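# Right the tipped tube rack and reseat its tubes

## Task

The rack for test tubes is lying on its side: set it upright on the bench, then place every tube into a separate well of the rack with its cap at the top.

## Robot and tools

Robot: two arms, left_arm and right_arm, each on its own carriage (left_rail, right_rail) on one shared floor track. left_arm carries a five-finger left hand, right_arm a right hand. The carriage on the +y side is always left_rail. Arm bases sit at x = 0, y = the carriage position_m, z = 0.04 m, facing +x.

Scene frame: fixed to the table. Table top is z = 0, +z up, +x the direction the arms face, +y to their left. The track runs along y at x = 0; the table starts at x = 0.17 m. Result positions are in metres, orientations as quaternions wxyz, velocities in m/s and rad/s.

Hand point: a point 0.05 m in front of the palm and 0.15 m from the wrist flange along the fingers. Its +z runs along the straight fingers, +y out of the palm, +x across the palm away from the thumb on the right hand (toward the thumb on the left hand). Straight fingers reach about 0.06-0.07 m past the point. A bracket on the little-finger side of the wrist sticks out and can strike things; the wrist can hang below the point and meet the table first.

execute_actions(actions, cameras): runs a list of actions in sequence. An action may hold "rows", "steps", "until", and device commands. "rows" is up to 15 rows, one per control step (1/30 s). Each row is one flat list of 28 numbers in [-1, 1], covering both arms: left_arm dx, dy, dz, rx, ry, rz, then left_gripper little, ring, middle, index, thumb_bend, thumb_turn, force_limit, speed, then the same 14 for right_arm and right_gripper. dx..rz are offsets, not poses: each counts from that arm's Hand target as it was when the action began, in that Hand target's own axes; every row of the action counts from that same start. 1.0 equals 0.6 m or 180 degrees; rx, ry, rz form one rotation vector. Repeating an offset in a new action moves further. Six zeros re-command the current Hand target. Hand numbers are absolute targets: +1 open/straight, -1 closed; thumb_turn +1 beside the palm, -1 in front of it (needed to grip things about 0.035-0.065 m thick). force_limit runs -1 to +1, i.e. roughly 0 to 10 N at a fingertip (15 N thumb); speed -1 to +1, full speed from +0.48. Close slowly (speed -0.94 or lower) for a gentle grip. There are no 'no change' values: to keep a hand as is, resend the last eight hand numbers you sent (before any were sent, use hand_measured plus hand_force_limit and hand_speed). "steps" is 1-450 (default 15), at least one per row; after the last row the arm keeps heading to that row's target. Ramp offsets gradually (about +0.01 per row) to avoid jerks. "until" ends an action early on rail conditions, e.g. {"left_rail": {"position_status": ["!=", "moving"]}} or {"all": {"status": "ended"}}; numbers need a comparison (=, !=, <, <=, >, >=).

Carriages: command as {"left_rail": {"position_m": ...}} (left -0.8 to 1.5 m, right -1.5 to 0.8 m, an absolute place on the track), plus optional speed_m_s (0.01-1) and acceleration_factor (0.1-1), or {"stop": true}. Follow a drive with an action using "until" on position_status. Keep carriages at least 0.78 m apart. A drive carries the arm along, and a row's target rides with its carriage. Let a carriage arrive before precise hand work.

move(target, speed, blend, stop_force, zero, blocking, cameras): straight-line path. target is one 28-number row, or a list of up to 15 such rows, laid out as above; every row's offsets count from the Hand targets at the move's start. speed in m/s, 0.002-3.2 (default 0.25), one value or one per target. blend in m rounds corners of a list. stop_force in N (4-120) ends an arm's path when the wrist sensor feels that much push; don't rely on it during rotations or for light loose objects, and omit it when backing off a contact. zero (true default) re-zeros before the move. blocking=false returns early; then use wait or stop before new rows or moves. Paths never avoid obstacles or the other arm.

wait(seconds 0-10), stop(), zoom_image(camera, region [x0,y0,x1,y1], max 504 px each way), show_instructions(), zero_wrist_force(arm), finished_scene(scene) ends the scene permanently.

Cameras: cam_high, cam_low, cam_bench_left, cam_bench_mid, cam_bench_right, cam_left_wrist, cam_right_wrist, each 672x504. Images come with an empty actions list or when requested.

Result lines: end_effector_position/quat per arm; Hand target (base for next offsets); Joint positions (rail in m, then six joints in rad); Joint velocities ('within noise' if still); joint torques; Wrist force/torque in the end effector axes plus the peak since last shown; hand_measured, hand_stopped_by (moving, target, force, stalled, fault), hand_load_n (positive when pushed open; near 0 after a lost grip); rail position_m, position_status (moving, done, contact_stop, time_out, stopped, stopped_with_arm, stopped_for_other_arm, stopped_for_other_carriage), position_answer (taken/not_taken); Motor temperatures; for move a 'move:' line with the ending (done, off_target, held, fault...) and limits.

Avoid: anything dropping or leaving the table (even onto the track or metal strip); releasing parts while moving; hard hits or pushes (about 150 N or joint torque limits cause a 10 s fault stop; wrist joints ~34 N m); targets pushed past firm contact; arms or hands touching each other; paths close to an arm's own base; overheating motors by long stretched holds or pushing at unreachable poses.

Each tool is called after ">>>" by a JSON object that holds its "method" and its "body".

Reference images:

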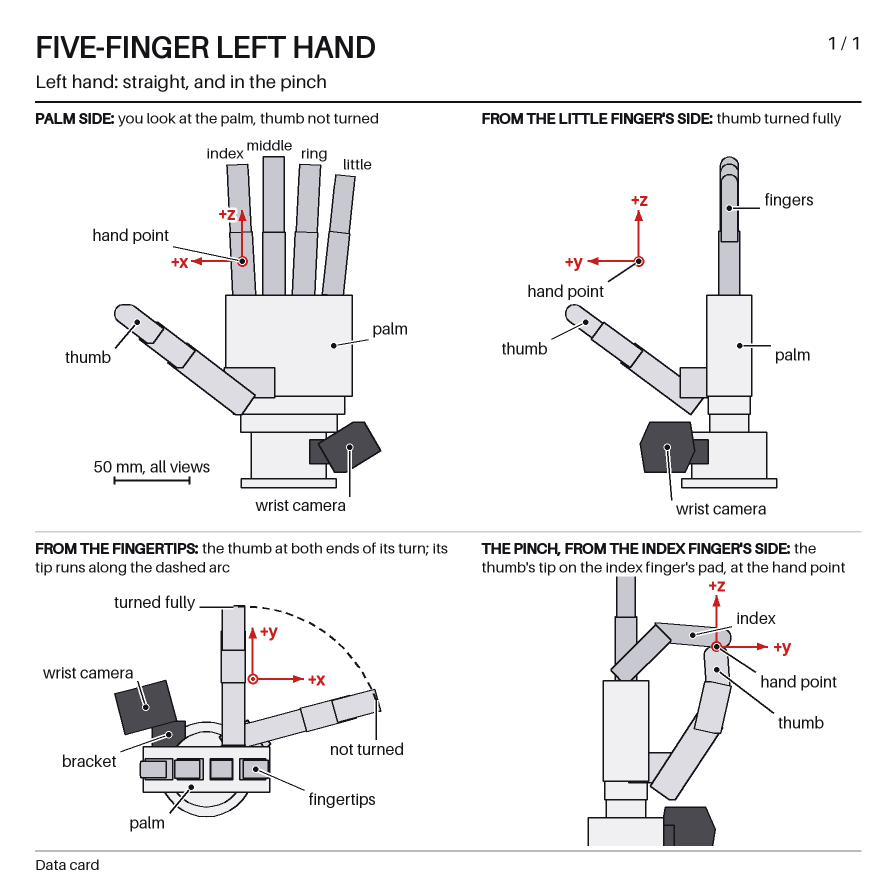

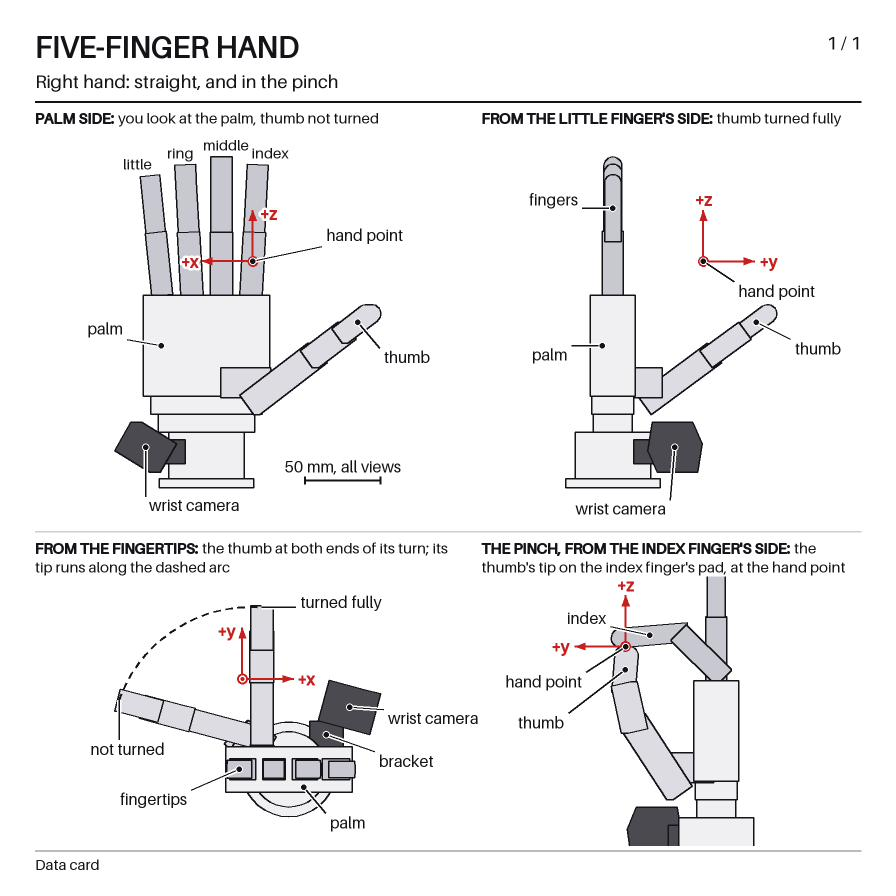

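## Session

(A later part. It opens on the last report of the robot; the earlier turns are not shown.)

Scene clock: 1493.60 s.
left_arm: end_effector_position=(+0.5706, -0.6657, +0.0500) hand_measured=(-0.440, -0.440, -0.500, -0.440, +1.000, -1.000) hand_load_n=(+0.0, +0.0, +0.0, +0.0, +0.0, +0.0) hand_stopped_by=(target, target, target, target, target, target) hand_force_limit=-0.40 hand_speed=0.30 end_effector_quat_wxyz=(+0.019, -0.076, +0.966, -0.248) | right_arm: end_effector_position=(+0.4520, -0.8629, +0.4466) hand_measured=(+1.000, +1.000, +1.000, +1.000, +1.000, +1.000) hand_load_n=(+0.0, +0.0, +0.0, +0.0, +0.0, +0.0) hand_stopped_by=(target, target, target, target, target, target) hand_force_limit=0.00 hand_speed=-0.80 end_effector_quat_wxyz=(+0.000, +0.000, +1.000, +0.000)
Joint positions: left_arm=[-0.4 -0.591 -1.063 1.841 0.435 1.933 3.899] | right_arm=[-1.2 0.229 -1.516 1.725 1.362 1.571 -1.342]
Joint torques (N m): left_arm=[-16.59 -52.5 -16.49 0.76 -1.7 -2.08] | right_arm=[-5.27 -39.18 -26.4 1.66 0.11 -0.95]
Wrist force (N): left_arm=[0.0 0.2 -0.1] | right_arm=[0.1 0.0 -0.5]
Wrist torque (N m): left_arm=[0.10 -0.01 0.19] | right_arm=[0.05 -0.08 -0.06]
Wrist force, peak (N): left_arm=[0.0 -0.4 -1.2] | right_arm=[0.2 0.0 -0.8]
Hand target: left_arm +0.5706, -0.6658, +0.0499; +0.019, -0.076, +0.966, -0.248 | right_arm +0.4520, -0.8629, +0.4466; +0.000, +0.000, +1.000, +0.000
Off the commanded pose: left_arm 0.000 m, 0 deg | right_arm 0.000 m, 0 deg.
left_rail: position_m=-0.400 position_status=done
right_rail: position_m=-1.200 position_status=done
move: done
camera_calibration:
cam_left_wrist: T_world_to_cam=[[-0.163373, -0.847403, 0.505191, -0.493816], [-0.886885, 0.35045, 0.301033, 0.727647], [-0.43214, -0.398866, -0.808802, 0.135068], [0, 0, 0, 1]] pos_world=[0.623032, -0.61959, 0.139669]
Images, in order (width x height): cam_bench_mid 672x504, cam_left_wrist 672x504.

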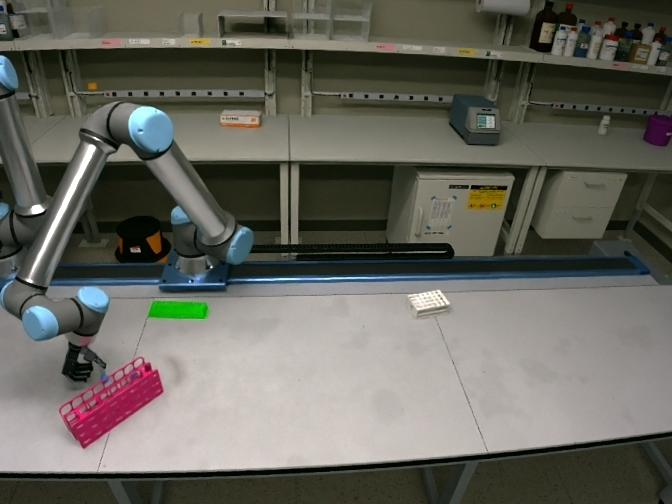

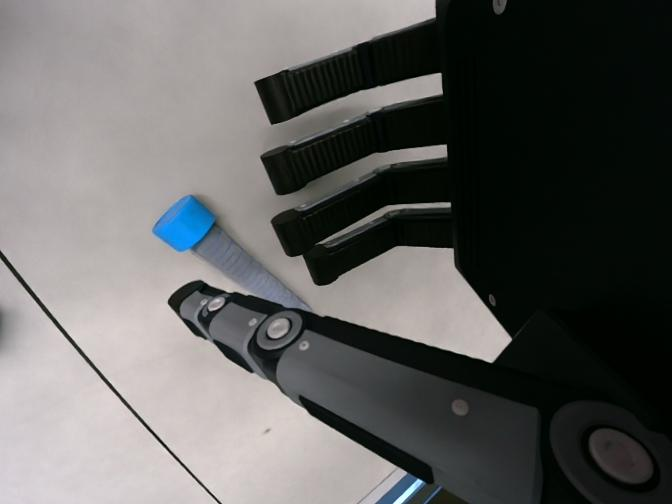

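>>> {"method": "move", "body": {"target": [0,0.0317,0.0577,0,0,0,-0.44,-0.44,-0.5,-0.44,1,-1,-0.4,0.3,0,0,0,0,0,0,1,1,1,1,1,1,0,-0.8], "speed": 0.05, "stop_force": 5, "cameras": ["cam_left_wrist","cam_bench_mid"]}}

>>> {"method": "zoom_image", "body": {"camera": "cam_left_wrist", "region": [160, 140, 400, 340]}}

>>> {"method": "zoom_image", "body": {"camera": "cam_bench_mid", "region": [50, 330, 140, 420]}}

Scene clock: 1519.23 s.
left_arm: end_effector_position=(+0.5706, -0.6658, +0.0104) hand_measured=(-0.440, -0.440, -0.500, -0.440, +1.000, -1.000) hand_load_n=(+0.0, +0.0, +0.0, +0.0, +0.0, +0.0) hand_stopped_by=(target, target, target, target, target, target) hand_force_limit=-0.40 hand_speed=0.30 end_effector_quat_wxyz=(+0.019, -0.076, +0.966, -0.248) | right_arm: end_effector_position=(+0.4520, -0.8629, +0.4466) hand_measured=(+1.000, +1.000, +1.000, +1.000, +1.000, +1.000) hand_load_n=(+0.0, +0.0, +0.0, +0.0, +0.0, +0.0) hand_stopped_by=(target, target, target, target, target, target) hand_force_limit=0.00 hand_speed=-0.80 end_effector_quat_wxyz=(+0.000, +0.000, +1.000, +0.000)
Joint positions: left_arm=[-0.4 -0.591 -1.015 1.855 0.372 1.933 3.899] | right_arm=[-1.2 0.229 -1.516 1.725 1.362 1.571 -1.342]
Joint torques (N m): left_arm=[-15.19 -57.13 -14.98 0.69 -1.13 -1.8] | right_arm=[-6.68 -40.58 -27.19 1.31 -0.17 -1.5]
Wrist force (N): left_arm=[0.1 0.0 -0.1] | right_arm=[0.1 0.1 -0.5]
Wrist torque (N m): left_arm=[0.07 -0.02 0.21] | right_arm=[0.05 -0.09 -0.05]
Wrist force, peak (N): left_arm=[0.3 0.5 -0.2] | right_arm=[0.0 0.3 -0.8]
Hand target: left_arm +0.5706, -0.6658, +0.0104; +0.019, -0.076, +0.966, -0.248 | right_arm +0.4520, -0.8629, +0.4466; +0.000, +0.000, +1.000, +0.000
Off the commanded pose: left_arm 0.000 m, 0 deg | right_arm 0.000 m, 0 deg.
left_rail: position_m=-0.400 position_status=done
right_rail: position_m=-1.200 position_status=done
move: done
camera_calibration:
cam_left_wrist: T_world_to_cam=[[-0.163373, -0.847403, 0.505191, -0.473895], [-0.886885, 0.35045, 0.301033, 0.739603], [-0.43214, -0.398866, -0.808802, 0.103], [0, 0, 0, 1]] pos_world=[0.623032, -0.61969, 0.100069]
Images, in order (width x height): cam_bench_mid 672x504, cam_left_wrist 672x504.

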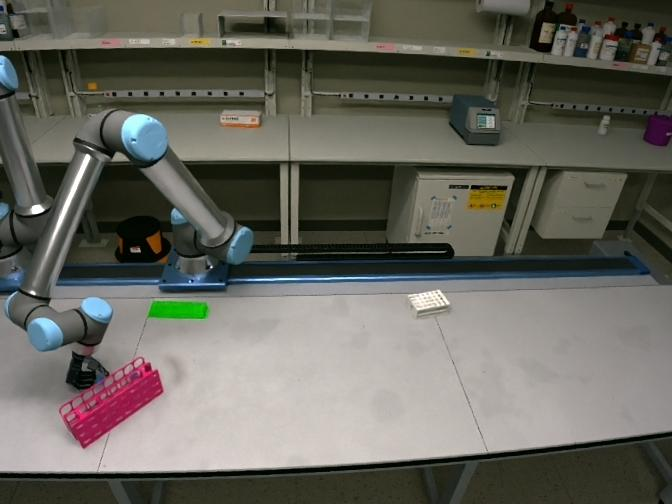

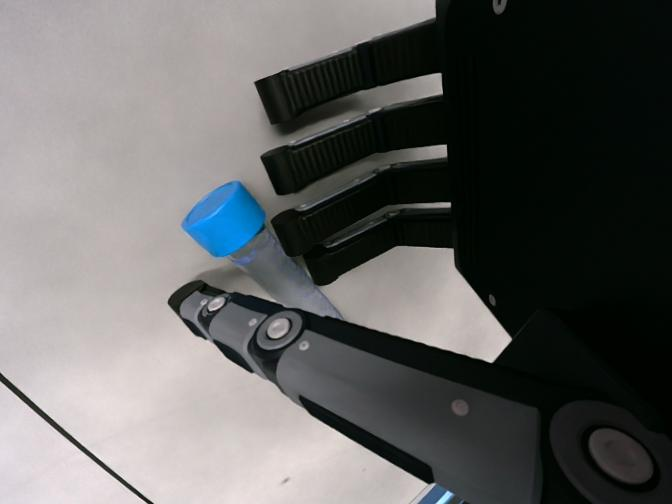

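Scaled by 2.100 from the camera's 672x504 image, which has a finer 960x720 frame.

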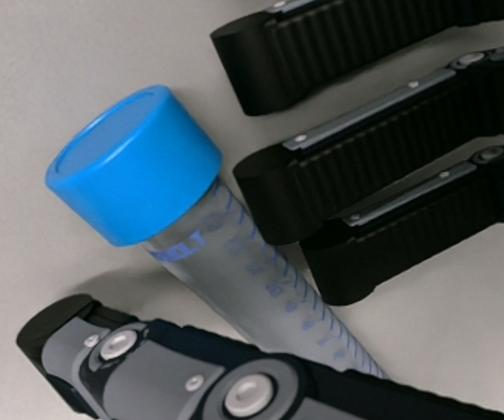

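Scaled by 5.600 from the camera's 672x504 image, which has a finer 960x720 frame.

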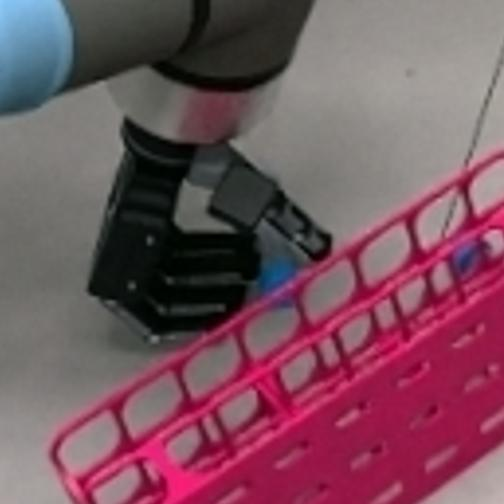

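>>> {"method": "execute_actions", "body": {"actions": [{"rows":[[0,0,0,0,0,0,-0.44,-0.44,-0.5,-0.44,0.0,-1,-0.4,-0.8,0,0,0,0,0,0,1,1,1,1,1,1,0,-0.8]],"steps":90}], "cameras": ["cam_left_wrist"]}}

>>> {"method": "zoom_image", "body": {"camera": "cam_left_wrist", "region": [160, 140, 400, 340]}}

Scene clock: 1533.90 s.
left_arm: end_effector_position=(+0.5706, -0.6658, +0.0104) hand_measured=(-0.440, -0.440, -0.500, -0.440, +0.756, -1.000) hand_load_n=(+0.0, +0.5, +0.0, +0.0, +5.5, +0.5) hand_stopped_by=(target, target, target, target, force, target) hand_force_limit=-0.40 hand_speed=-0.80 end_effector_quat_wxyz=(+0.019, -0.076, +0.966, -0.248) | right_arm: end_effector_position=(+0.4520, -0.8629, +0.4466) hand_measured=(+1.000, +1.000, +1.000, +1.000, +1.000, +1.000) hand_load_n=(+0.0, +0.0, +0.0, +0.0, -0.5, +0.0) hand_stopped_by=(target, target, target, target, target, target) hand_force_limit=0.00 hand_speed=-0.80 end_effector_quat_wxyz=(+0.000, +0.000, +1.000, +0.000)
Joint positions: left_arm=[-0.4 -0.591 -1.015 1.855 0.372 1.933 3.899] | right_arm=[-1.2 0.229 -1.516 1.725 1.362 1.571 -1.342]
Joint torques (N m): left_arm=[-14.73 -55.33 -15.85 0.99 0.54 -2.13] | right_arm=[-4.88 -41.05 -26.23 2.01 0.13 -1.39]
Wrist force (N): left_arm=[-0.3 -0.9 -2.2] | right_arm=[0.5 0.1 -0.5]
Wrist torque (N m): left_arm=[0.04 -0.01 0.19] | right_arm=[0.05 -0.14 -0.03]
Wrist force, peak (N): left_arm=[0.2 -1.1 -2.4] | right_arm=[0.4 0.1 -0.7]
Hand target: left_arm +0.5706, -0.6658, +0.0104; +0.019, -0.076, +0.966, -0.248 | right_arm +0.4520, -0.8629, +0.4466; +0.000, +0.000, +1.000, +0.000
Off the commanded pose: left_arm 0.000 m, 0 deg | right_arm 0.000 m, 0 deg.
left_rail: position_m=-0.400 position_status=done
right_rail: position_m=-1.200 position_status=done
camera_calibration:
cam_left_wrist: T_world_to_cam=[[-0.163373, -0.847403, 0.505191, -0.47381], [-0.886885, 0.35045, 0.301033, 0.739568], [-0.43214, -0.398866, -0.808802, 0.10304], [0, 0, 0, 1]] pos_world=[0.623032, -0.61959, 0.100069]
Images, in order (width x height): cam_left_wrist 672x504.

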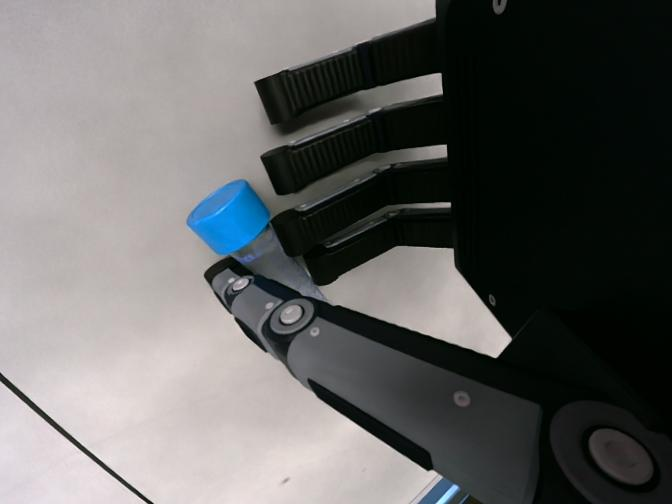

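Scaled by 2.100 from the camera's 672x504 image, which has a finer 960x720 frame.

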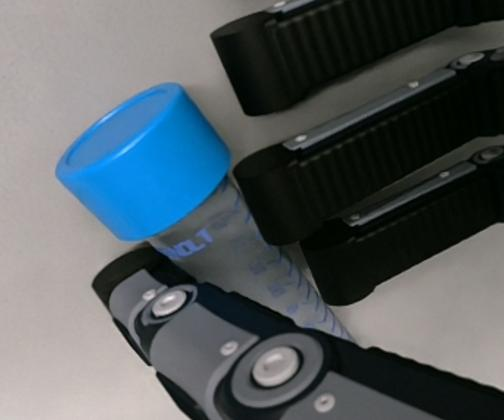

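>>> {"method": "move", "body": {"target": [0,0,0,0,0,0,-0.44,-0.44,-0.5,-0.44,1,-1,-0.4,0.0,0,0,0,0,0,0,1,1,1,1,1,1,0,-0.8], "speed": 0.05}}

>>> {"method": "move", "body": {"target": [0,-0.0080,-0.0146,0.0444,0,0,-0.6,-0.6,-0.4,-0.33,1,-1,-0.4,0.0,0,0,0,0,0,0,1,1,1,1,1,1,0,-0.8], "speed": 0.05}}

>>> {"method": "move", "body": {"target": [0,0.0095,0.0127,0,0,0,-0.6,-0.6,-0.4,-0.33,1,-1,-0.4,0.0,0,0,0,0,0,0,1,1,1,1,1,1,0,-0.8], "speed": 0.03, "stop_force": 4, "cameras": ["cam_left_wrist"]}}

>>> {"method": "zoom_image", "body": {"camera": "cam_left_wrist", "region": [160, 140, 400, 340]}}

Scene clock: 1608.63 s.
left_arm: end_effector_position=(+0.5706, -0.6658, +0.0104) hand_measured=(-0.440, -0.440, -0.500, -0.440, +1.000, -1.000) hand_load_n=(+0.0, +0.0, +0.0, +0.0, +0.0, +0.0) hand_stopped_by=(target, target, target, target, target, target) hand_force_limit=-0.40 hand_speed=0.00 end_effector_quat_wxyz=(+0.019, -0.076, +0.966, -0.248) | right_arm: end_effector_position=(+0.4520, -0.8629, +0.4466) hand_measured=(+1.000, +1.000, +1.000, +1.000, +1.000, +1.000) hand_load_n=(+0.0, +0.0, +0.0, +0.0, +0.0, +0.0) hand_stopped_by=(target, target, target, target, target, target) hand_force_limit=0.00 hand_speed=-0.80 end_effector_quat_wxyz=(+0.000, +0.000, +1.000, +0.000)
Joint positions: left_arm=[-0.4 -0.591 -1.015 1.855 0.372 1.933 3.899] | right_arm=[-1.2 0.229 -1.516 1.725 1.362 1.571 -1.342]
Joint torques (N m): left_arm=[-13.76 -57.05 -16.88 0.79 1.33 -2.04] | right_arm=[-9.02 -41.9 -27.58 1.67 -0.29 -1.31]
Motor temperatures (°C): left_arm=[29 38 33 37 36 38] | right_arm=[38 41 28 38 37 32]
Wrist force (N): left_arm=[0.2 0.1 -0.1] | right_arm=[0.2 0.1 -0.2]
Wrist torque (N m): left_arm=[0.08 -0.04 0.21] | right_arm=[0.04 -0.11 -0.05]
Wrist force, peak (N): left_arm=[0.0 -0.9 -2.5] | right_arm=[0.3 0.3 -0.7]
Hand target: left_arm +0.5706, -0.6658, +0.0104; +0.019, -0.076, +0.966, -0.248 | right_arm +0.4520, -0.8629, +0.4466; +0.000, +0.000, +1.000, +0.000
Off the commanded pose: left_arm 0.000 m, 0 deg | right_arm 0.000 m, 0 deg.
left_rail: position_m=-0.400 position_status=done
right_rail: position_m=-1.200 position_status=done
move: done

Scene clock: 1610.47 s.
left_arm: end_effector_position=(+0.5706, -0.6658, +0.0203) hand_measured=(-0.600, -0.600, -0.400, -0.330, +1.000, -1.000) hand_load_n=(+0.5, +0.0, +0.0, +0.0, +0.0, +0.0) hand_stopped_by=(target, target, target, target, target, target) hand_force_limit=-0.40 hand_speed=0.00 end_effector_quat_wxyz=(+0.025, -0.074, +0.946, -0.315) | right_arm: end_effector_position=(+0.4520, -0.8629, +0.4466) hand_measured=(+1.000, +1.000, +1.000, +1.000, +1.000, +1.000) hand_load_n=(+0.0, +0.0, +0.5, +0.0, +0.0, +0.0) hand_stopped_by=(target, target, target, target, target, target) hand_force_limit=0.00 hand_speed=-0.80 end_effector_quat_wxyz=(+0.000, +0.000, +1.000, +0.000)
Joint positions: left_arm=[-0.4 -0.545 -1.046 1.894 0.273 2.046 3.9] | right_arm=[-1.2 0.229 -1.516 1.725 1.362 1.571 -1.342]
Joint torques (N m): left_arm=[9.33 -77.43 -14.93 0.64 2.63 -1.51] | right_arm=[-6.72 -39.09 -26.33 1.49 -0.14 -1.57]
Wrist force (N): left_arm=[0.0 -0.2 -0.6] | right_arm=[0.3 0.4 -0.5]
Wrist torque (N m): left_arm=[0.09 -0.04 0.21] | right_arm=[0.09 -0.10 -0.04]
Wrist force, peak (N): left_arm=[0.3 0.0 -0.5] | right_arm=[0.0 0.3 -0.7]
Hand target: left_arm +0.5706, -0.6658, +0.0204; +0.025, -0.074, +0.946, -0.315 | right_arm +0.4520, -0.8629, +0.4466; +0.000, +0.000, +1.000, +0.000
Off the commanded pose: left_arm 0.000 m, 0 deg | right_arm 0.000 m, 0 deg.
left_rail: position_m=-0.400 position_status=done
right_rail: position_m=-1.200 position_status=done
move: done

Scene clock: 1611.90 s.
left_arm: end_effector_position=(+0.5706, -0.6658, +0.0109) hand_measured=(-0.600, -0.600, -0.400, -0.330, +1.000, -1.000) hand_load_n=(+0.0, +0.0, +0.0, -0.5, +0.0, +0.0) hand_stopped_by=(target, target, target, target, target, target) hand_force_limit=-0.40 hand_speed=0.00 end_effector_quat_wxyz=(+0.025, -0.074, +0.946, -0.315) | right_arm: end_effector_position=(+0.4520, -0.8629, +0.4466) hand_measured=(+1.000, +1.000, +1.000, +1.000, +1.000, +1.000) hand_load_n=(+0.0, +0.0, +0.0, +0.0, +0.0, +0.0) hand_stopped_by=(target, target, target, target, target, target) hand_force_limit=0.00 hand_speed=-0.80 end_effector_quat_wxyz=(+0.000, +0.000, +1.000, +0.000)
Joint positions: left_arm=[-0.4 -0.545 -1.034 1.897 0.257 2.047 3.9] | right_arm=[-1.2 0.229 -1.516 1.725 1.362 1.571 -1.342]
Joint torques (N m): left_arm=[7.71 -53.7 -13.41 0.12 3 -1.73] | right_arm=[-5.58 -38.6 -27.85 1.44 -0.18 -1.22]
Wrist force (N): left_arm=[0.1 -0.3 -0.6] | right_arm=[0.2 0.2 -0.2]
Wrist torque (N m): left_arm=[0.11 -0.06 0.21] | right_arm=[0.06 -0.10 -0.05]
Wrist force, peak (N): left_arm=[0.2 -0.6 -0.8] | right_arm=[0.4 0.2 -0.5]
Hand target: left_arm +0.5706, -0.6658, +0.0109; +0.025, -0.074, +0.946, -0.315 | right_arm +0.4520, -0.8629, +0.4466; +0.000, +0.000, +1.000, +0.000
Off the commanded pose: left_arm 0.000 m, 0 deg | right_arm 0.000 m, 0 deg.
left_rail: position_m=-0.400 position_status=done
right_rail: position_m=-1.200 position_status=done
move: done
camera_calibration:
cam_left_wrist: T_world_to_cam=[[-0.175495, -0.770186, 0.6132, -0.416937], [-0.892652, 0.387167, 0.230814, 0.767884], [-0.41518, -0.506867, -0.755454, 0.0212459], [0, 0, 0, 1]] pos_world=[0.621104, -0.60765, 0.0944777]
Images, in order (width x height): cam_left_wrist 672x504.

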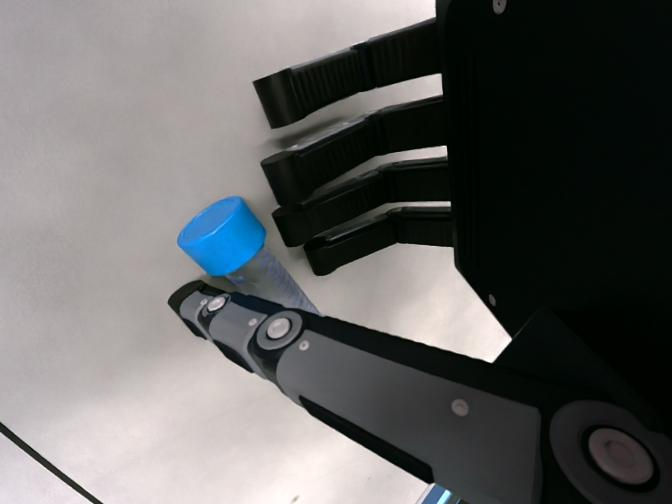

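Scaled by 2.100 from the camera's 672x504 image, which has a finer 960x720 frame.

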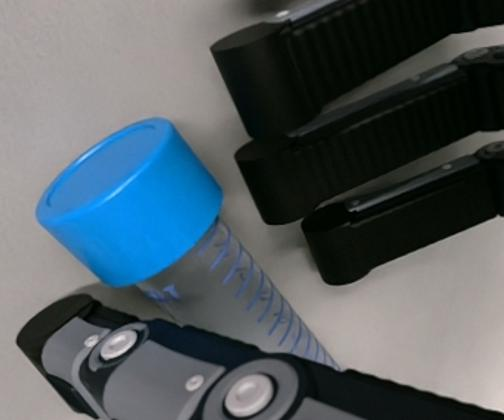

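>>> {"method": "execute_actions", "body": {"actions": [{"rows":[[0,0.005,-0.0024,0,0,0,-0.6,-0.6,-0.4,-0.33,1,-1,-0.4,-0.8,0,0,0,0,0,0,1,1,1,1,1,1,0,-0.8],[0,0.009,-0.0047,0,0,0,-0.6,-0.6,-0.4,-0.33,1,-1,-0.4,-0.8,0,0,0,0,0,0,1,1,1,1,1,1,0,-0.8]],"steps":20},{"rows":[[0,0,0,0,0,0,-0.6,-0.6,-0.4,-0.33,-0.1,-1,-0.4,-0.8,0,0,0,0,0,0,1,1,1,1,1,1,0,-0.8]],"steps":90}], "cameras": ["cam_left_wrist"]}}

>>> {"method": "zoom_image", "body": {"camera": "cam_left_wrist", "region": [160, 140, 400, 340]}}

Scene clock: 1631.40 s.
left_arm: end_effector_position=(+0.5696, -0.6599, +0.0099) hand_measured=(-0.600, -0.600, -0.400, -0.330, +0.728, -1.000) hand_load_n=(+0.0, +0.5, +0.5, -4.5, +5.5, +0.0) hand_stopped_by=(target, target, target, target, force, target) hand_force_limit=-0.40 hand_speed=-0.80 end_effector_quat_wxyz=(+0.025, -0.074, +0.946, -0.315) | right_arm: end_effector_position=(+0.4520, -0.8629, +0.4466) hand_measured=(+1.000, +1.000, +1.000, +1.000, +1.000, +1.000) hand_load_n=(+0.0, +0.0, +0.0, +0.0, +0.0, +0.0) hand_stopped_by=(target, target, target, target, target, target) hand_force_limit=0.00 hand_speed=-0.80 end_effector_quat_wxyz=(+0.000, +0.000, +1.000, +0.000)
Joint positions: left_arm=[-0.4 -0.537 -1.035 1.902 0.257 2.05 3.908] | right_arm=[-1.2 0.229 -1.516 1.725 1.362 1.571 -1.342]
Joint torques (N m): left_arm=[1.26 -60.84 -11.41 1.19 1.08 1.85] | right_arm=[-4.12 -40.23 -26.19 1.85 0.14 -1.29]
Wrist force (N): left_arm=[-1.0 -9.7 -9.3] | right_arm=[0.0 0.1 -0.2]
Wrist torque (N m): left_arm=[-0.01 -0.09 0.23] | right_arm=[0.04 -0.08 -0.06]
Wrist force, peak (N): left_arm=[-0.8 -9.9 -9.4] | right_arm=[0.2 0.4 -0.7]
Hand target: left_arm +0.5696, -0.6599, +0.0099; +0.025, -0.074, +0.946, -0.315 | right_arm +0.4520, -0.8629, +0.4466; +0.000, +0.000, +1.000, +0.000
Off the commanded pose: left_arm 0.000 m, 0 deg | right_arm 0.000 m, 0 deg.
left_rail: position_m=-0.400 position_status=done
right_rail: position_m=-1.200 position_status=done
camera_calibration:
cam_left_wrist: T_world_to_cam=[[-0.175495, -0.770186, 0.6132, -0.411937], [-0.892652, 0.387167, 0.230814, 0.765028], [-0.41518, -0.506867, -0.755454, 0.0231073], [0, 0, 0, 1]] pos_world=[0.620204, -0.60175, 0.0934777]
Images, in order (width x height): cam_left_wrist 672x504.

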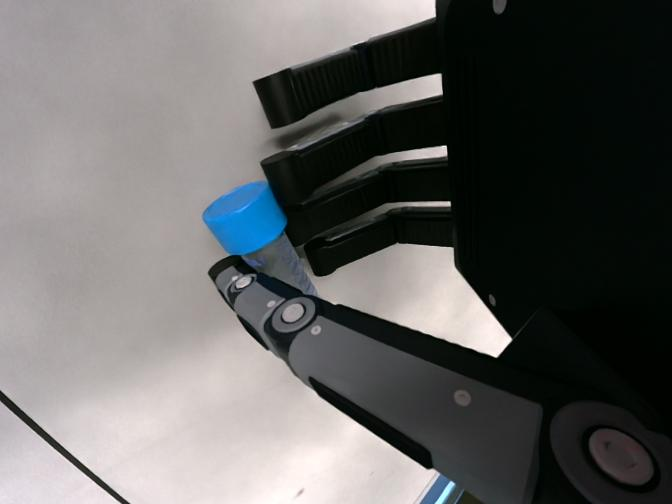

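Scaled by 2.100 from the camera's 672x504 image, which has a finer 960x720 frame.

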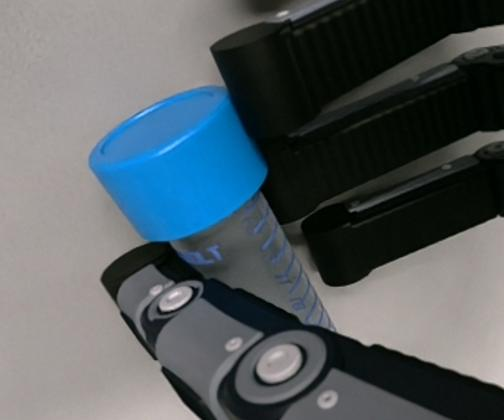

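>>> {"method": "move", "body": {"target": [0,-0.0015,-0.0020,0,0,0,-0.6,-0.6,-0.4,-0.33,-0.1,-1,-0.4,-0.8,0,0,0,0,0,0,1,1,1,1,1,1,0,-0.8], "speed": 0.02, "cameras": ["cam_left_wrist"]}}

>>> {"method": "zoom_image", "body": {"camera": "cam_left_wrist", "region": [160, 140, 400, 340]}}

Scene clock: 1640.93 s.
left_arm: end_effector_position=(+0.5696, -0.6599, +0.0113) hand_measured=(-0.600, -0.600, -0.400, -0.330, +0.728, -1.000) hand_load_n=(+0.0, +0.0, +1.5, +0.0, +3.5, +1.0) hand_stopped_by=(target, target, target, target, force, target) hand_force_limit=-0.40 hand_speed=-0.80 end_effector_quat_wxyz=(+0.025, -0.074, +0.946, -0.315) | right_arm: end_effector_position=(+0.4520, -0.8629, +0.4466) hand_measured=(+1.000, +1.000, +1.000, +1.000, +1.000, +1.000) hand_load_n=(+0.0, +0.0, +0.0, +0.0, +0.0, +0.0) hand_stopped_by=(target, target, target, target, target, target) hand_force_limit=0.00 hand_speed=-0.80 end_effector_quat_wxyz=(+0.000, +0.000, +1.000, +0.000)
Joint positions: left_arm=[-0.4 -0.537 -1.037 1.902 0.259 2.05 3.908] | right_arm=[-1.2 0.229 -1.516 1.725 1.362 1.571 -1.342]
Joint torques (N m): left_arm=[-6.65 -76.86 -34.73 6.01 1.27 1.88] | right_arm=[-5.12 -40.72 -26.62 1.96 -0.17 -1.26]
Wrist force (N): left_arm=[0.0 0.2 -0.3] | right_arm=[0.2 0.2 -0.3]
Wrist torque (N m): left_arm=[0.13 -0.04 0.20] | right_arm=[0.05 -0.11 -0.04]
Wrist force, peak (N): left_arm=[-0.8 -9.7 -9.6] | right_arm=[0.3 0.4 -0.6]
Hand target: left_arm +0.5696, -0.6599, +0.0114; +0.025, -0.074, +0.946, -0.315 | right_arm +0.4520, -0.8629, +0.4466; +0.000, +0.000, +1.000, +0.000
Off the commanded pose: left_arm 0.000 m, 0 deg | right_arm 0.000 m, 0 deg.
left_rail: position_m=-0.400 position_status=done
right_rail: position_m=-1.200 position_status=done
move: done
camera_calibration:
cam_left_wrist: T_world_to_cam=[[-0.175473, -0.770249, 0.613128, -0.412857], [-0.892645, 0.387141, 0.230881, 0.764589], [-0.415203, -0.506792, -0.755492, 0.0241863], [0, 0, 0, 1]] pos_world=[0.620104, -0.601749, 0.0948777]
Images, in order (width x height): cam_left_wrist 672x504.

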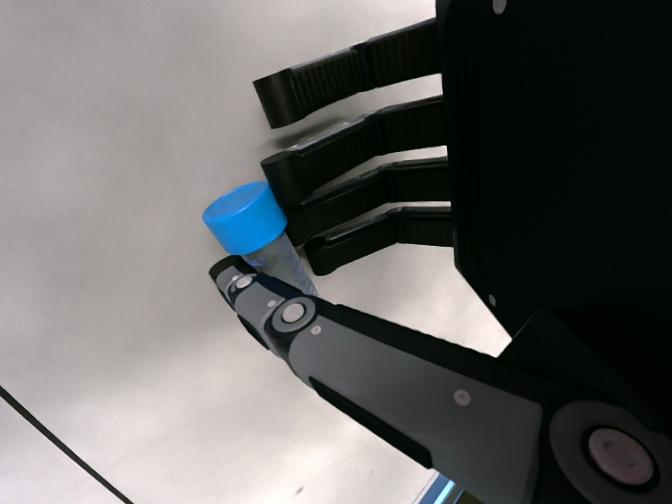

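Scaled by 2.100 from the camera's 672x504 image, which has a finer 960x720 frame.

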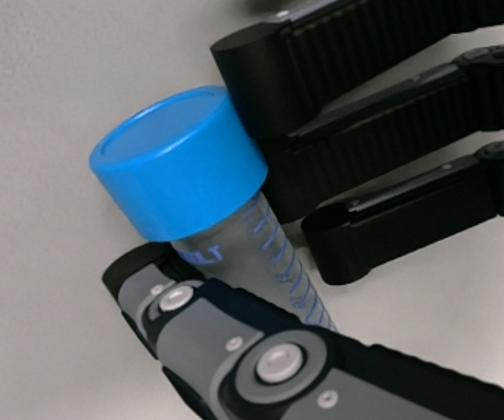

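>>> {"method": "execute_actions", "body": {"actions": [{"rows":[[0,0,0,0,0,0,-0.6,-0.6,-0.4,-0.33,-0.2,-1,-0.1,-0.85,0,0,0,0,0,0,1,1,1,1,1,1,0,-0.8]],"steps":45},{"rows":[[0,-0.006,-0.008,0,0,0,-0.6,-0.6,-0.4,-0.33,-0.2,-1,-0.1,-0.85,0,0,0,0,0,0,1,1,1,1,1,1,0,-0.8]],"steps":30}], "cameras": ["cam_left_wrist"]}}

>>> {"method": "zoom_image", "body": {"camera": "cam_left_wrist", "region": [160, 140, 400, 340]}}

Scene clock: 1654.03 s.
left_arm: end_effector_position=(+0.5696, -0.6599, +0.0174) hand_measured=(-0.600, -0.600, -0.400, -0.330, +0.710, -1.000) hand_load_n=(+0.0, +0.5, +3.0, +0.0, +7.5, +2.5) hand_stopped_by=(target, target, target, target, force, target) hand_force_limit=-0.10 hand_speed=-0.85 end_effector_quat_wxyz=(+0.025, -0.074, +0.946, -0.315) | right_arm: end_effector_position=(+0.4520, -0.8629, +0.4466) hand_measured=(+1.000, +1.000, +1.000, +1.000, +1.000, +1.000) hand_load_n=(+0.0, +0.0, +0.0, +0.0, +0.0, +0.0) hand_stopped_by=(target, target, target, target, target, target) hand_force_limit=0.00 hand_speed=-0.80 end_effector_quat_wxyz=(+0.000, +0.000, +1.000, +0.000)
Joint positions: left_arm=[-0.4 -0.537 -1.045 1.9 0.269 2.05 3.908] | right_arm=[-1.2 0.229 -1.516 1.725 1.362 1.571 -1.342]
Joint torques (N m): left_arm=[-7.9 -76.88 -35.18 6.18 0.9 0.46] | right_arm=[-6.64 -41.1 -26.75 1.47 -0.33 -1.42]
Wrist force (N): left_arm=[0.0 -0.2 -0.4] | right_arm=[0.0 0.2 -0.3]
Wrist torque (N m): left_arm=[0.07 -0.05 0.22] | right_arm=[0.06 -0.08 -0.06]
Wrist force, peak (N): left_arm=[-0.2 0.9 0.5] | right_arm=[-0.2 0.2 -0.9]
Hand target: left_arm +0.5696, -0.6599, +0.0174; +0.025, -0.074, +0.946, -0.315 | right_arm +0.4520, -0.8629, +0.4466; +0.000, +0.000, +1.000, +0.000
Off the commanded pose: left_arm 0.000 m, 0 deg | right_arm 0.000 m, 0 deg.
left_rail: position_m=-0.400 position_status=done
right_rail: position_m=-1.200 position_status=done
camera_calibration:
cam_left_wrist: T_world_to_cam=[[-0.175495, -0.770186, 0.6132, -0.416536], [-0.892652, 0.387167, 0.230814, 0.763296], [-0.41518, -0.506867, -0.755454, 0.0287732], [0, 0, 0, 1]] pos_world=[0.620204, -0.60175, 0.100978]
Images, in order (width x height): cam_left_wrist 672x504.

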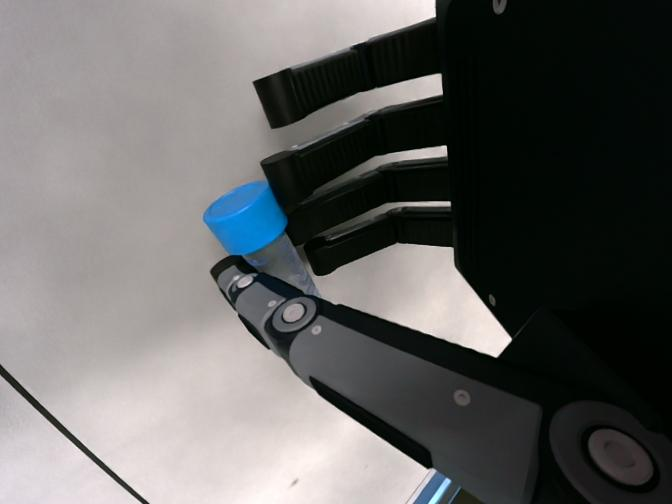

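Scaled by 2.100 from the camera's 672x504 image, which has a finer 960x720 frame.

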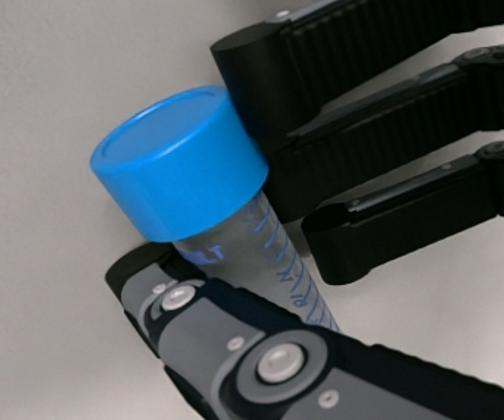

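>>> {"method": "move", "body": {"target": [0,-0.09,-0.12,0,0,0,-0.6,-0.6,-0.4,-0.33,-0.2,-1,-0.1,-0.85,0,0,0,0,0,0,1,1,1,1,1,1,0,-0.8], "speed": 0.06, "cameras": ["cam_left_wrist","cam_bench_mid"]}}

>>> {"method": "zoom_image", "body": {"camera": "cam_bench_mid", "region": [40, 310, 150, 420]}}

Scene clock: 1670.33 s.
left_arm: end_effector_position=(+0.5696, -0.6599, +0.1072) hand_measured=(-0.600, -0.600, -0.400, -0.330, +0.710, -1.000) hand_load_n=(+0.0, +1.0, +3.0, +0.0, +7.5, +2.5) hand_stopped_by=(target, target, target, target, force, target) hand_force_limit=-0.10 hand_speed=-0.85 end_effector_quat_wxyz=(+0.025, -0.074, +0.946, -0.315) | right_arm: end_effector_position=(+0.4520, -0.8629, +0.4466) hand_measured=(+1.000, +1.000, +1.000, +1.000, +1.000, +1.000) hand_load_n=(+0.0, +0.0, +0.0, +0.0, +0.0, +0.0) hand_stopped_by=(target, target, target, target, target, target) hand_force_limit=0.00 hand_speed=-0.80 end_effector_quat_wxyz=(+0.000, +0.000, +1.000, +0.000)
Joint positions: left_arm=[-0.4 -0.537 -1.153 1.862 0.416 2.05 3.908] | right_arm=[-1.2 0.229 -1.516 1.725 1.362 1.571 -1.342]
Joint torques (N m): left_arm=[-10.58 -73.11 -39.9 5.87 -1.68 0.7] | right_arm=[-5.18 -41.08 -25.47 1.55 -0.05 -1.86]
Wrist force (N): left_arm=[0.1 0.1 0.0] | right_arm=[0.2 -0.1 -0.2]
Wrist torque (N m): left_arm=[0.08 -0.05 0.20] | right_arm=[0.01 -0.11 -0.05]
Wrist force, peak (N): left_arm=[0.0 0.3 -0.5] | right_arm=[0.2 0.4 -0.6]
Hand target: left_arm +0.5696, -0.6599, +0.1074; +0.025, -0.074, +0.946, -0.315 | right_arm +0.4520, -0.8629, +0.4466; +0.000, +0.000, +1.000, +0.000
Off the commanded pose: left_arm 0.000 m, 0 deg | right_arm 0.000 m, 0 deg.
left_rail: position_m=-0.400 position_status=done
right_rail: position_m=-1.200 position_status=done
move: done
camera_calibration:
cam_left_wrist: T_world_to_cam=[[-0.17544, -0.770211, 0.613185, -0.471647], [-0.892662, 0.38712, 0.230852, 0.74254], [-0.415181, -0.506866, -0.755454, 0.096614], [0, 0, 0, 1]] pos_world=[0.620204, -0.601749, 0.190778]
Images, in order (width x height): cam_bench_mid 672x504, cam_left_wrist 672x504.

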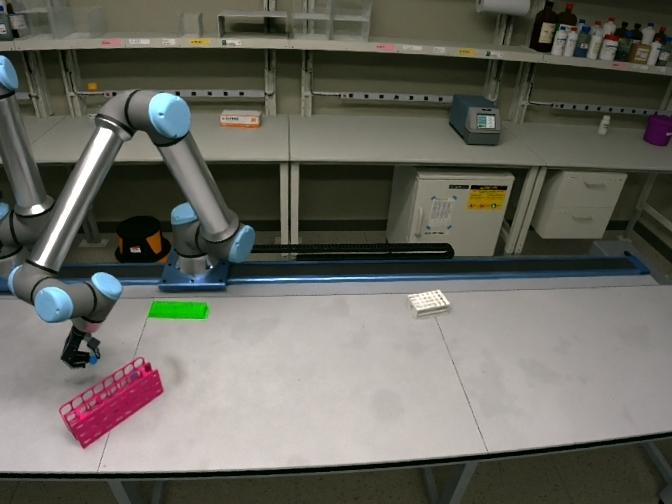

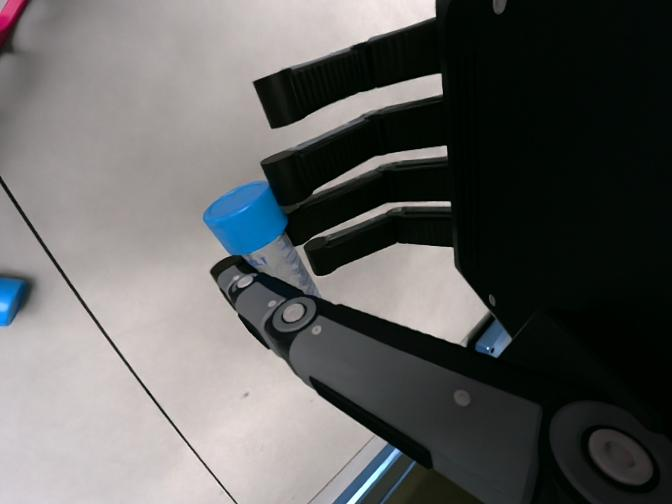

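Scaled by 4.582 from the camera's 672x504 image, which has a finer 960x720 frame.

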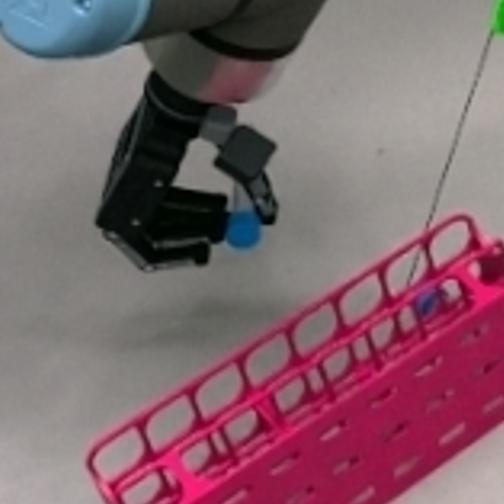

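>>> {"method": "move", "body": {"target": [0,-0.2,-0.267,0,0,0,-0.6,-0.6,-0.4,-0.33,-0.2,-1,-0.1,-0.85,0,0,0,0,0,0,1,1,1,1,1,1,0,-0.8], "speed": 0.12}}

>>> {"method": "execute_actions", "body": {"actions": [{"left_rail":{"position_m":-0.05,"acceleration_factor":0.6,"speed_m_s":0.5},"steps":120,"until":{"left_rail":{"position_status":["!=","moving"]}}}], "cameras": ["cam_left_wrist","cam_bench_mid","cam_high"]}}

Scene clock: 1754.23 s.
left_arm: end_effector_position=(+0.5696, -0.6599, +0.3074) hand_measured=(-0.600, -0.600, -0.400, -0.330, +0.710, -1.000) hand_load_n=(+0.0, +1.0, +3.0, +0.0, +7.5, +2.0) hand_stopped_by=(target, target, target, target, force, target) hand_force_limit=-0.10 hand_speed=-0.85 end_effector_quat_wxyz=(+0.025, -0.074, +0.946, -0.315) | right_arm: end_effector_position=(+0.4520, -0.8629, +0.4466) hand_measured=(+1.000, +1.000, +1.000, +1.000, +1.000, +1.000) hand_load_n=(+0.0, +0.0, +0.0, +0.0, +0.0, +0.0) hand_stopped_by=(target, target, target, target, target, target) hand_force_limit=0.00 hand_speed=-0.80 end_effector_quat_wxyz=(+0.000, +0.000, +1.000, +0.000)
Joint positions: left_arm=[-0.4 -0.537 -1.325 1.693 0.756 2.05 3.908] | right_arm=[-1.2 0.229 -1.516 1.725 1.362 1.571 -1.342]
Joint torques (N m): left_arm=[6.33 -66.71 -46.28 6.27 0.7 1.94] | right_arm=[-7.03 -39.57 -27.41 1.77 -0.19 -1.13]
Wrist force (N): left_arm=[0.1 0.2 -0.1] | right_arm=[-0.1 0.1 -0.5]
Wrist torque (N m): left_arm=[0.11 -0.04 0.19] | right_arm=[0.05 -0.06 -0.07]
Wrist force, peak (N): left_arm=[0.1 -0.6 -0.9] | right_arm=[0.3 0.4 -0.6]
Hand target: left_arm +0.5696, -0.6599, +0.3075; +0.025, -0.074, +0.946, -0.315 | right_arm +0.4520, -0.8629, +0.4466; +0.000, +0.000, +1.000, +0.000
Off the commanded pose: left_arm 0.000 m, 0 deg | right_arm 0.000 m, 0 deg.
left_rail: position_m=-0.400 position_status=done
right_rail: position_m=-1.200 position_status=done
move: done

Scene clock: 1756.63 s.
left_arm: end_effector_position=(+0.5696, -0.3099, +0.3075) hand_measured=(-0.600, -0.600, -0.400, -0.330, +0.710, -1.000) hand_load_n=(+0.0, +1.0, +3.0, +0.0, +7.5, +2.5) hand_stopped_by=(target, target, target, target, force, target) hand_force_limit=-0.10 hand_speed=-0.85 end_effector_quat_wxyz=(+0.025, -0.074, +0.946, -0.315) | right_arm: end_effector_position=(+0.4520, -0.8629, +0.4466) hand_measured=(+1.000, +1.000, +1.000, +1.000, +1.000, +1.000) hand_load_n=(+0.0, +0.0, +0.0, +0.0, +0.0, +0.0) hand_stopped_by=(target, target, target, target, target, target) hand_force_limit=0.00 hand_speed=-0.80 end_effector_quat_wxyz=(+0.000, +0.000, +1.000, +0.000)
Joint positions: left_arm=[-0.05 -0.537 -1.325 1.693 0.756 2.05 3.908] | right_arm=[-1.2 0.229 -1.516 1.725 1.362 1.571 -1.342]
Joint torques (N m): left_arm=[-4.08 -60.27 -43.25 5.07 1.6 1.92] | right_arm=[-6.09 -39.39 -26.77 1.56 -0.37 -1.08]
Wrist force (N): left_arm=[0.1 0.2 -0.3] | right_arm=[0.1 0.0 -0.2]
Wrist torque (N m): left_arm=[0.12 -0.05 0.19] | right_arm=[0.02 -0.10 -0.06]
Wrist force, peak (N): left_arm=[-0.1 0.6 -0.6] | right_arm=[0.1 0.5 -0.6]
Hand target: left_arm +0.5696, -0.3099, +0.3075; +0.025, -0.074, +0.946, -0.315 | right_arm +0.4520, -0.8629, +0.4466; +0.000, +0.000, +1.000, +0.000
Off the commanded pose: left_arm 0.000 m, 0 deg | right_arm 0.000 m, 0 deg.
left_rail: position_m=-0.050 speed_m_s=0.50 position_status=done
right_rail: position_m=-1.200 position_status=done
camera_calibration:
cam_left_wrist: T_world_to_cam=[[-0.175501, -0.770195, 0.613187, -0.324915], [-0.892688, 0.387121, 0.230747, 0.560843], [-0.415098, -0.506889, -0.755485, 0.425366], [0, 0, 0, 1]] pos_world=[0.620204, -0.251749, 0.391178]
Images, in order (width x height): cam_high 672x504, cam_bench_mid 672x504, cam_left_wrist 672x504.

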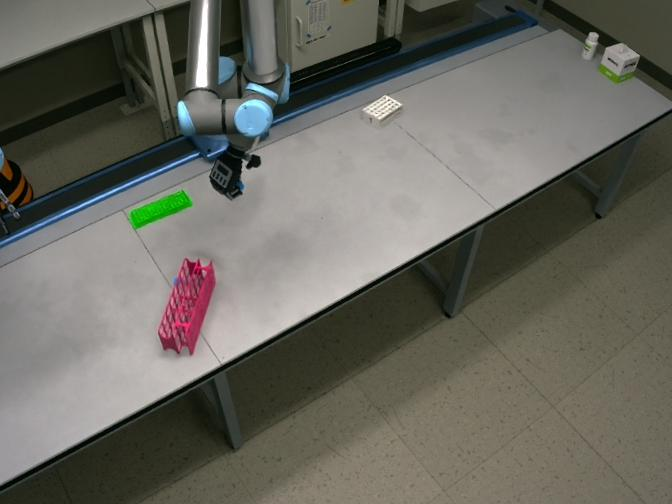

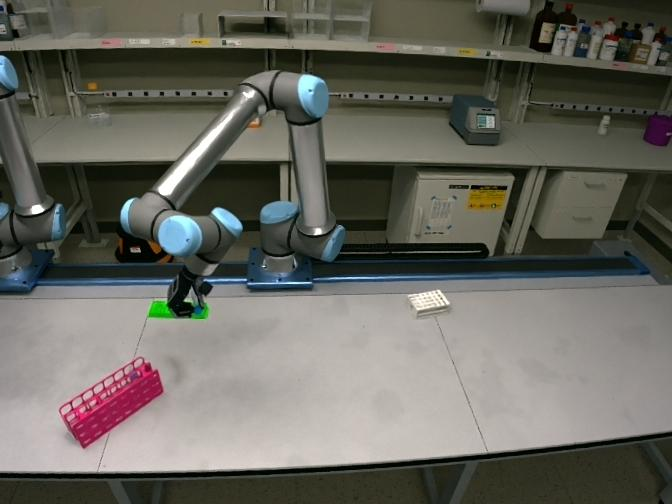

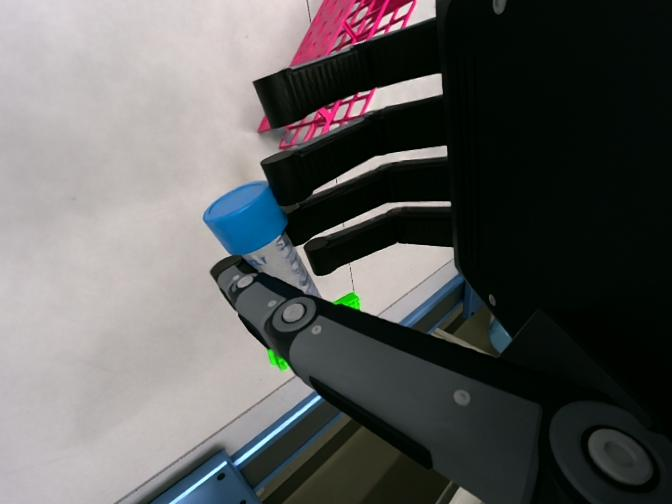

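>>> {"method": "move", "body": {"target": [0,0,0,0,0,0,-0.6,-0.6,-0.4,-0.33,-0.2,-1,-0.1,-0.85,-0.2383,0.3175,0.4117,0.1252,-0.3305,-0.709,-1,-1,-1,1,1,1,0,0.3], "speed": 0.4, "cameras": ["cam_right_wrist","cam_bench_mid","cam_bench_right"]}}

>>> {"method": "zoom_image", "body": {"camera": "cam_right_wrist", "region": [100, 100, 500, 400]}}

Scene clock: 1781.57 s.
left_arm: end_effector_position=(+0.5696, -0.3099, +0.3075) hand_measured=(-0.600, -0.600, -0.400, -0.330, +0.710, -1.000) hand_load_n=(+0.0, +0.5, +3.0, +0.0, +7.5, +2.5) hand_stopped_by=(target, target, target, target, force, target) hand_force_limit=-0.10 hand_speed=-0.85 end_effector_quat_wxyz=(+0.025, -0.074, +0.946, -0.315) | right_arm: end_effector_position=(+0.5950, -0.6724, +0.1996) hand_measured=(-1.000, -1.000, -1.000, +1.000, +1.000, +1.000) hand_load_n=(+0.0, +0.0, +0.0, +0.0, +0.0, +0.0) hand_stopped_by=(target, target, target, target, target, target) hand_force_limit=0.00 hand_speed=0.30 end_effector_quat_wxyz=(-0.395, +0.848, -0.321, +0.150)
Joint positions: left_arm=[-0.05 -0.537 -1.325 1.693 0.756 2.05 3.908] | right_arm=[-1.2 0.368 -1.231 1.771 0.217 1.21 -3.464]
Joint torques (N m): left_arm=[-11.04 -45.23 -30.8 1.58 1.49 2.03] | right_arm=[-7.82 -57.57 -41.65 4.25 -3.56 -3.86]
Wrist force (N): left_arm=[-0.1 0.3 -0.3] | right_arm=[-0.6 0.1 0.5]
Wrist torque (N m): left_arm=[0.14 -0.03 0.18] | right_arm=[0.13 -0.08 0.14]
Wrist force, peak (N): left_arm=[0.2 0.3 -0.5] | right_arm=[-0.5 -0.1 1.2]
Hand target: left_arm +0.5696, -0.3099, +0.3075; +0.025, -0.074, +0.946, -0.315 | right_arm +0.5950, -0.6724, +0.1996; -0.395, +0.848, -0.321, +0.150
Off the commanded pose: left_arm 0.000 m, 0 deg | right_arm 0.000 m, 0 deg.
left_rail: position_m=-0.050 speed_m_s=0.50 position_status=done
right_rail: position_m=-1.200 position_status=done
move: done
camera_calibration:
cam_right_wrist: T_world_to_cam=[[-0.208388, -0.622169, -0.754639, -0.146915], [-0.978046, 0.132689, 0.160683, 0.637085], [0.00016047, 0.771557, -0.63616, 0.762493], [0, 0, 0, 1]] pos_world=[0.592361, -0.764247, 0.271831]
Images, in order (width x height): cam_bench_mid 672x504, cam_bench_right 672x504, cam_right_wrist 672x504.

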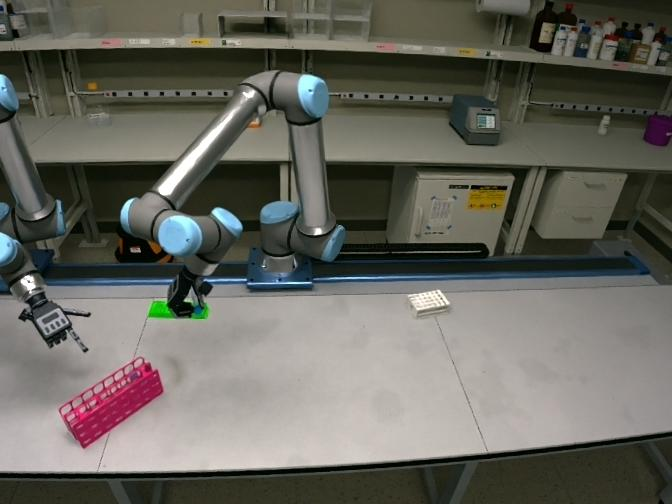

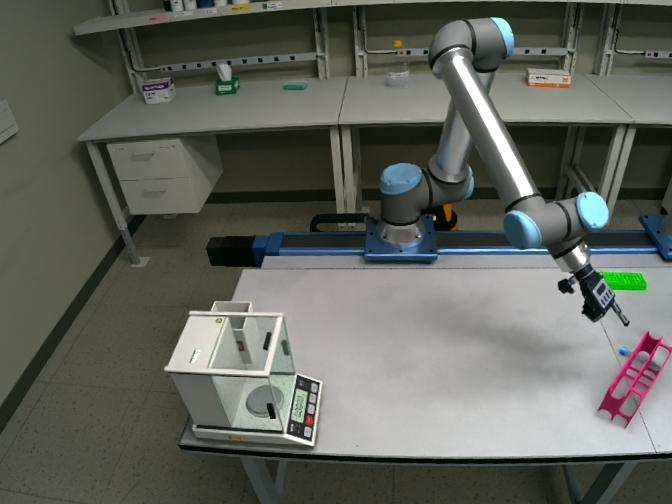

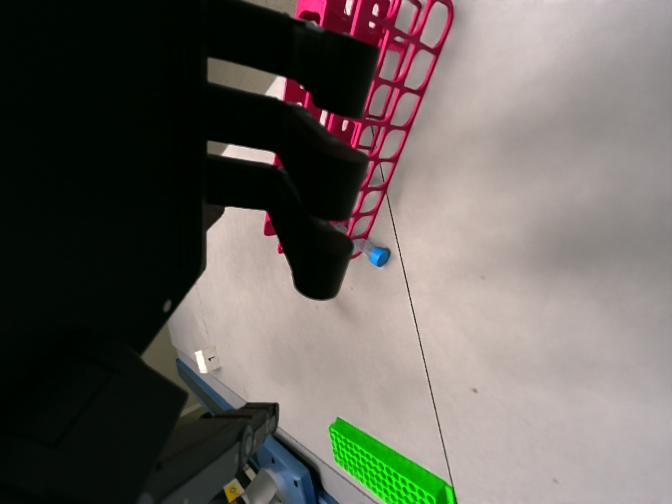

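Scaled by 1.260 from the camera's 672x504 image, which has a finer 960x720 frame.

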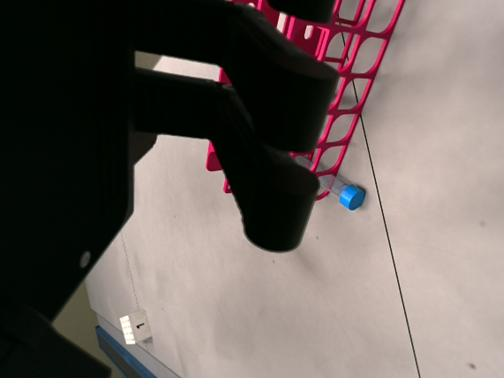

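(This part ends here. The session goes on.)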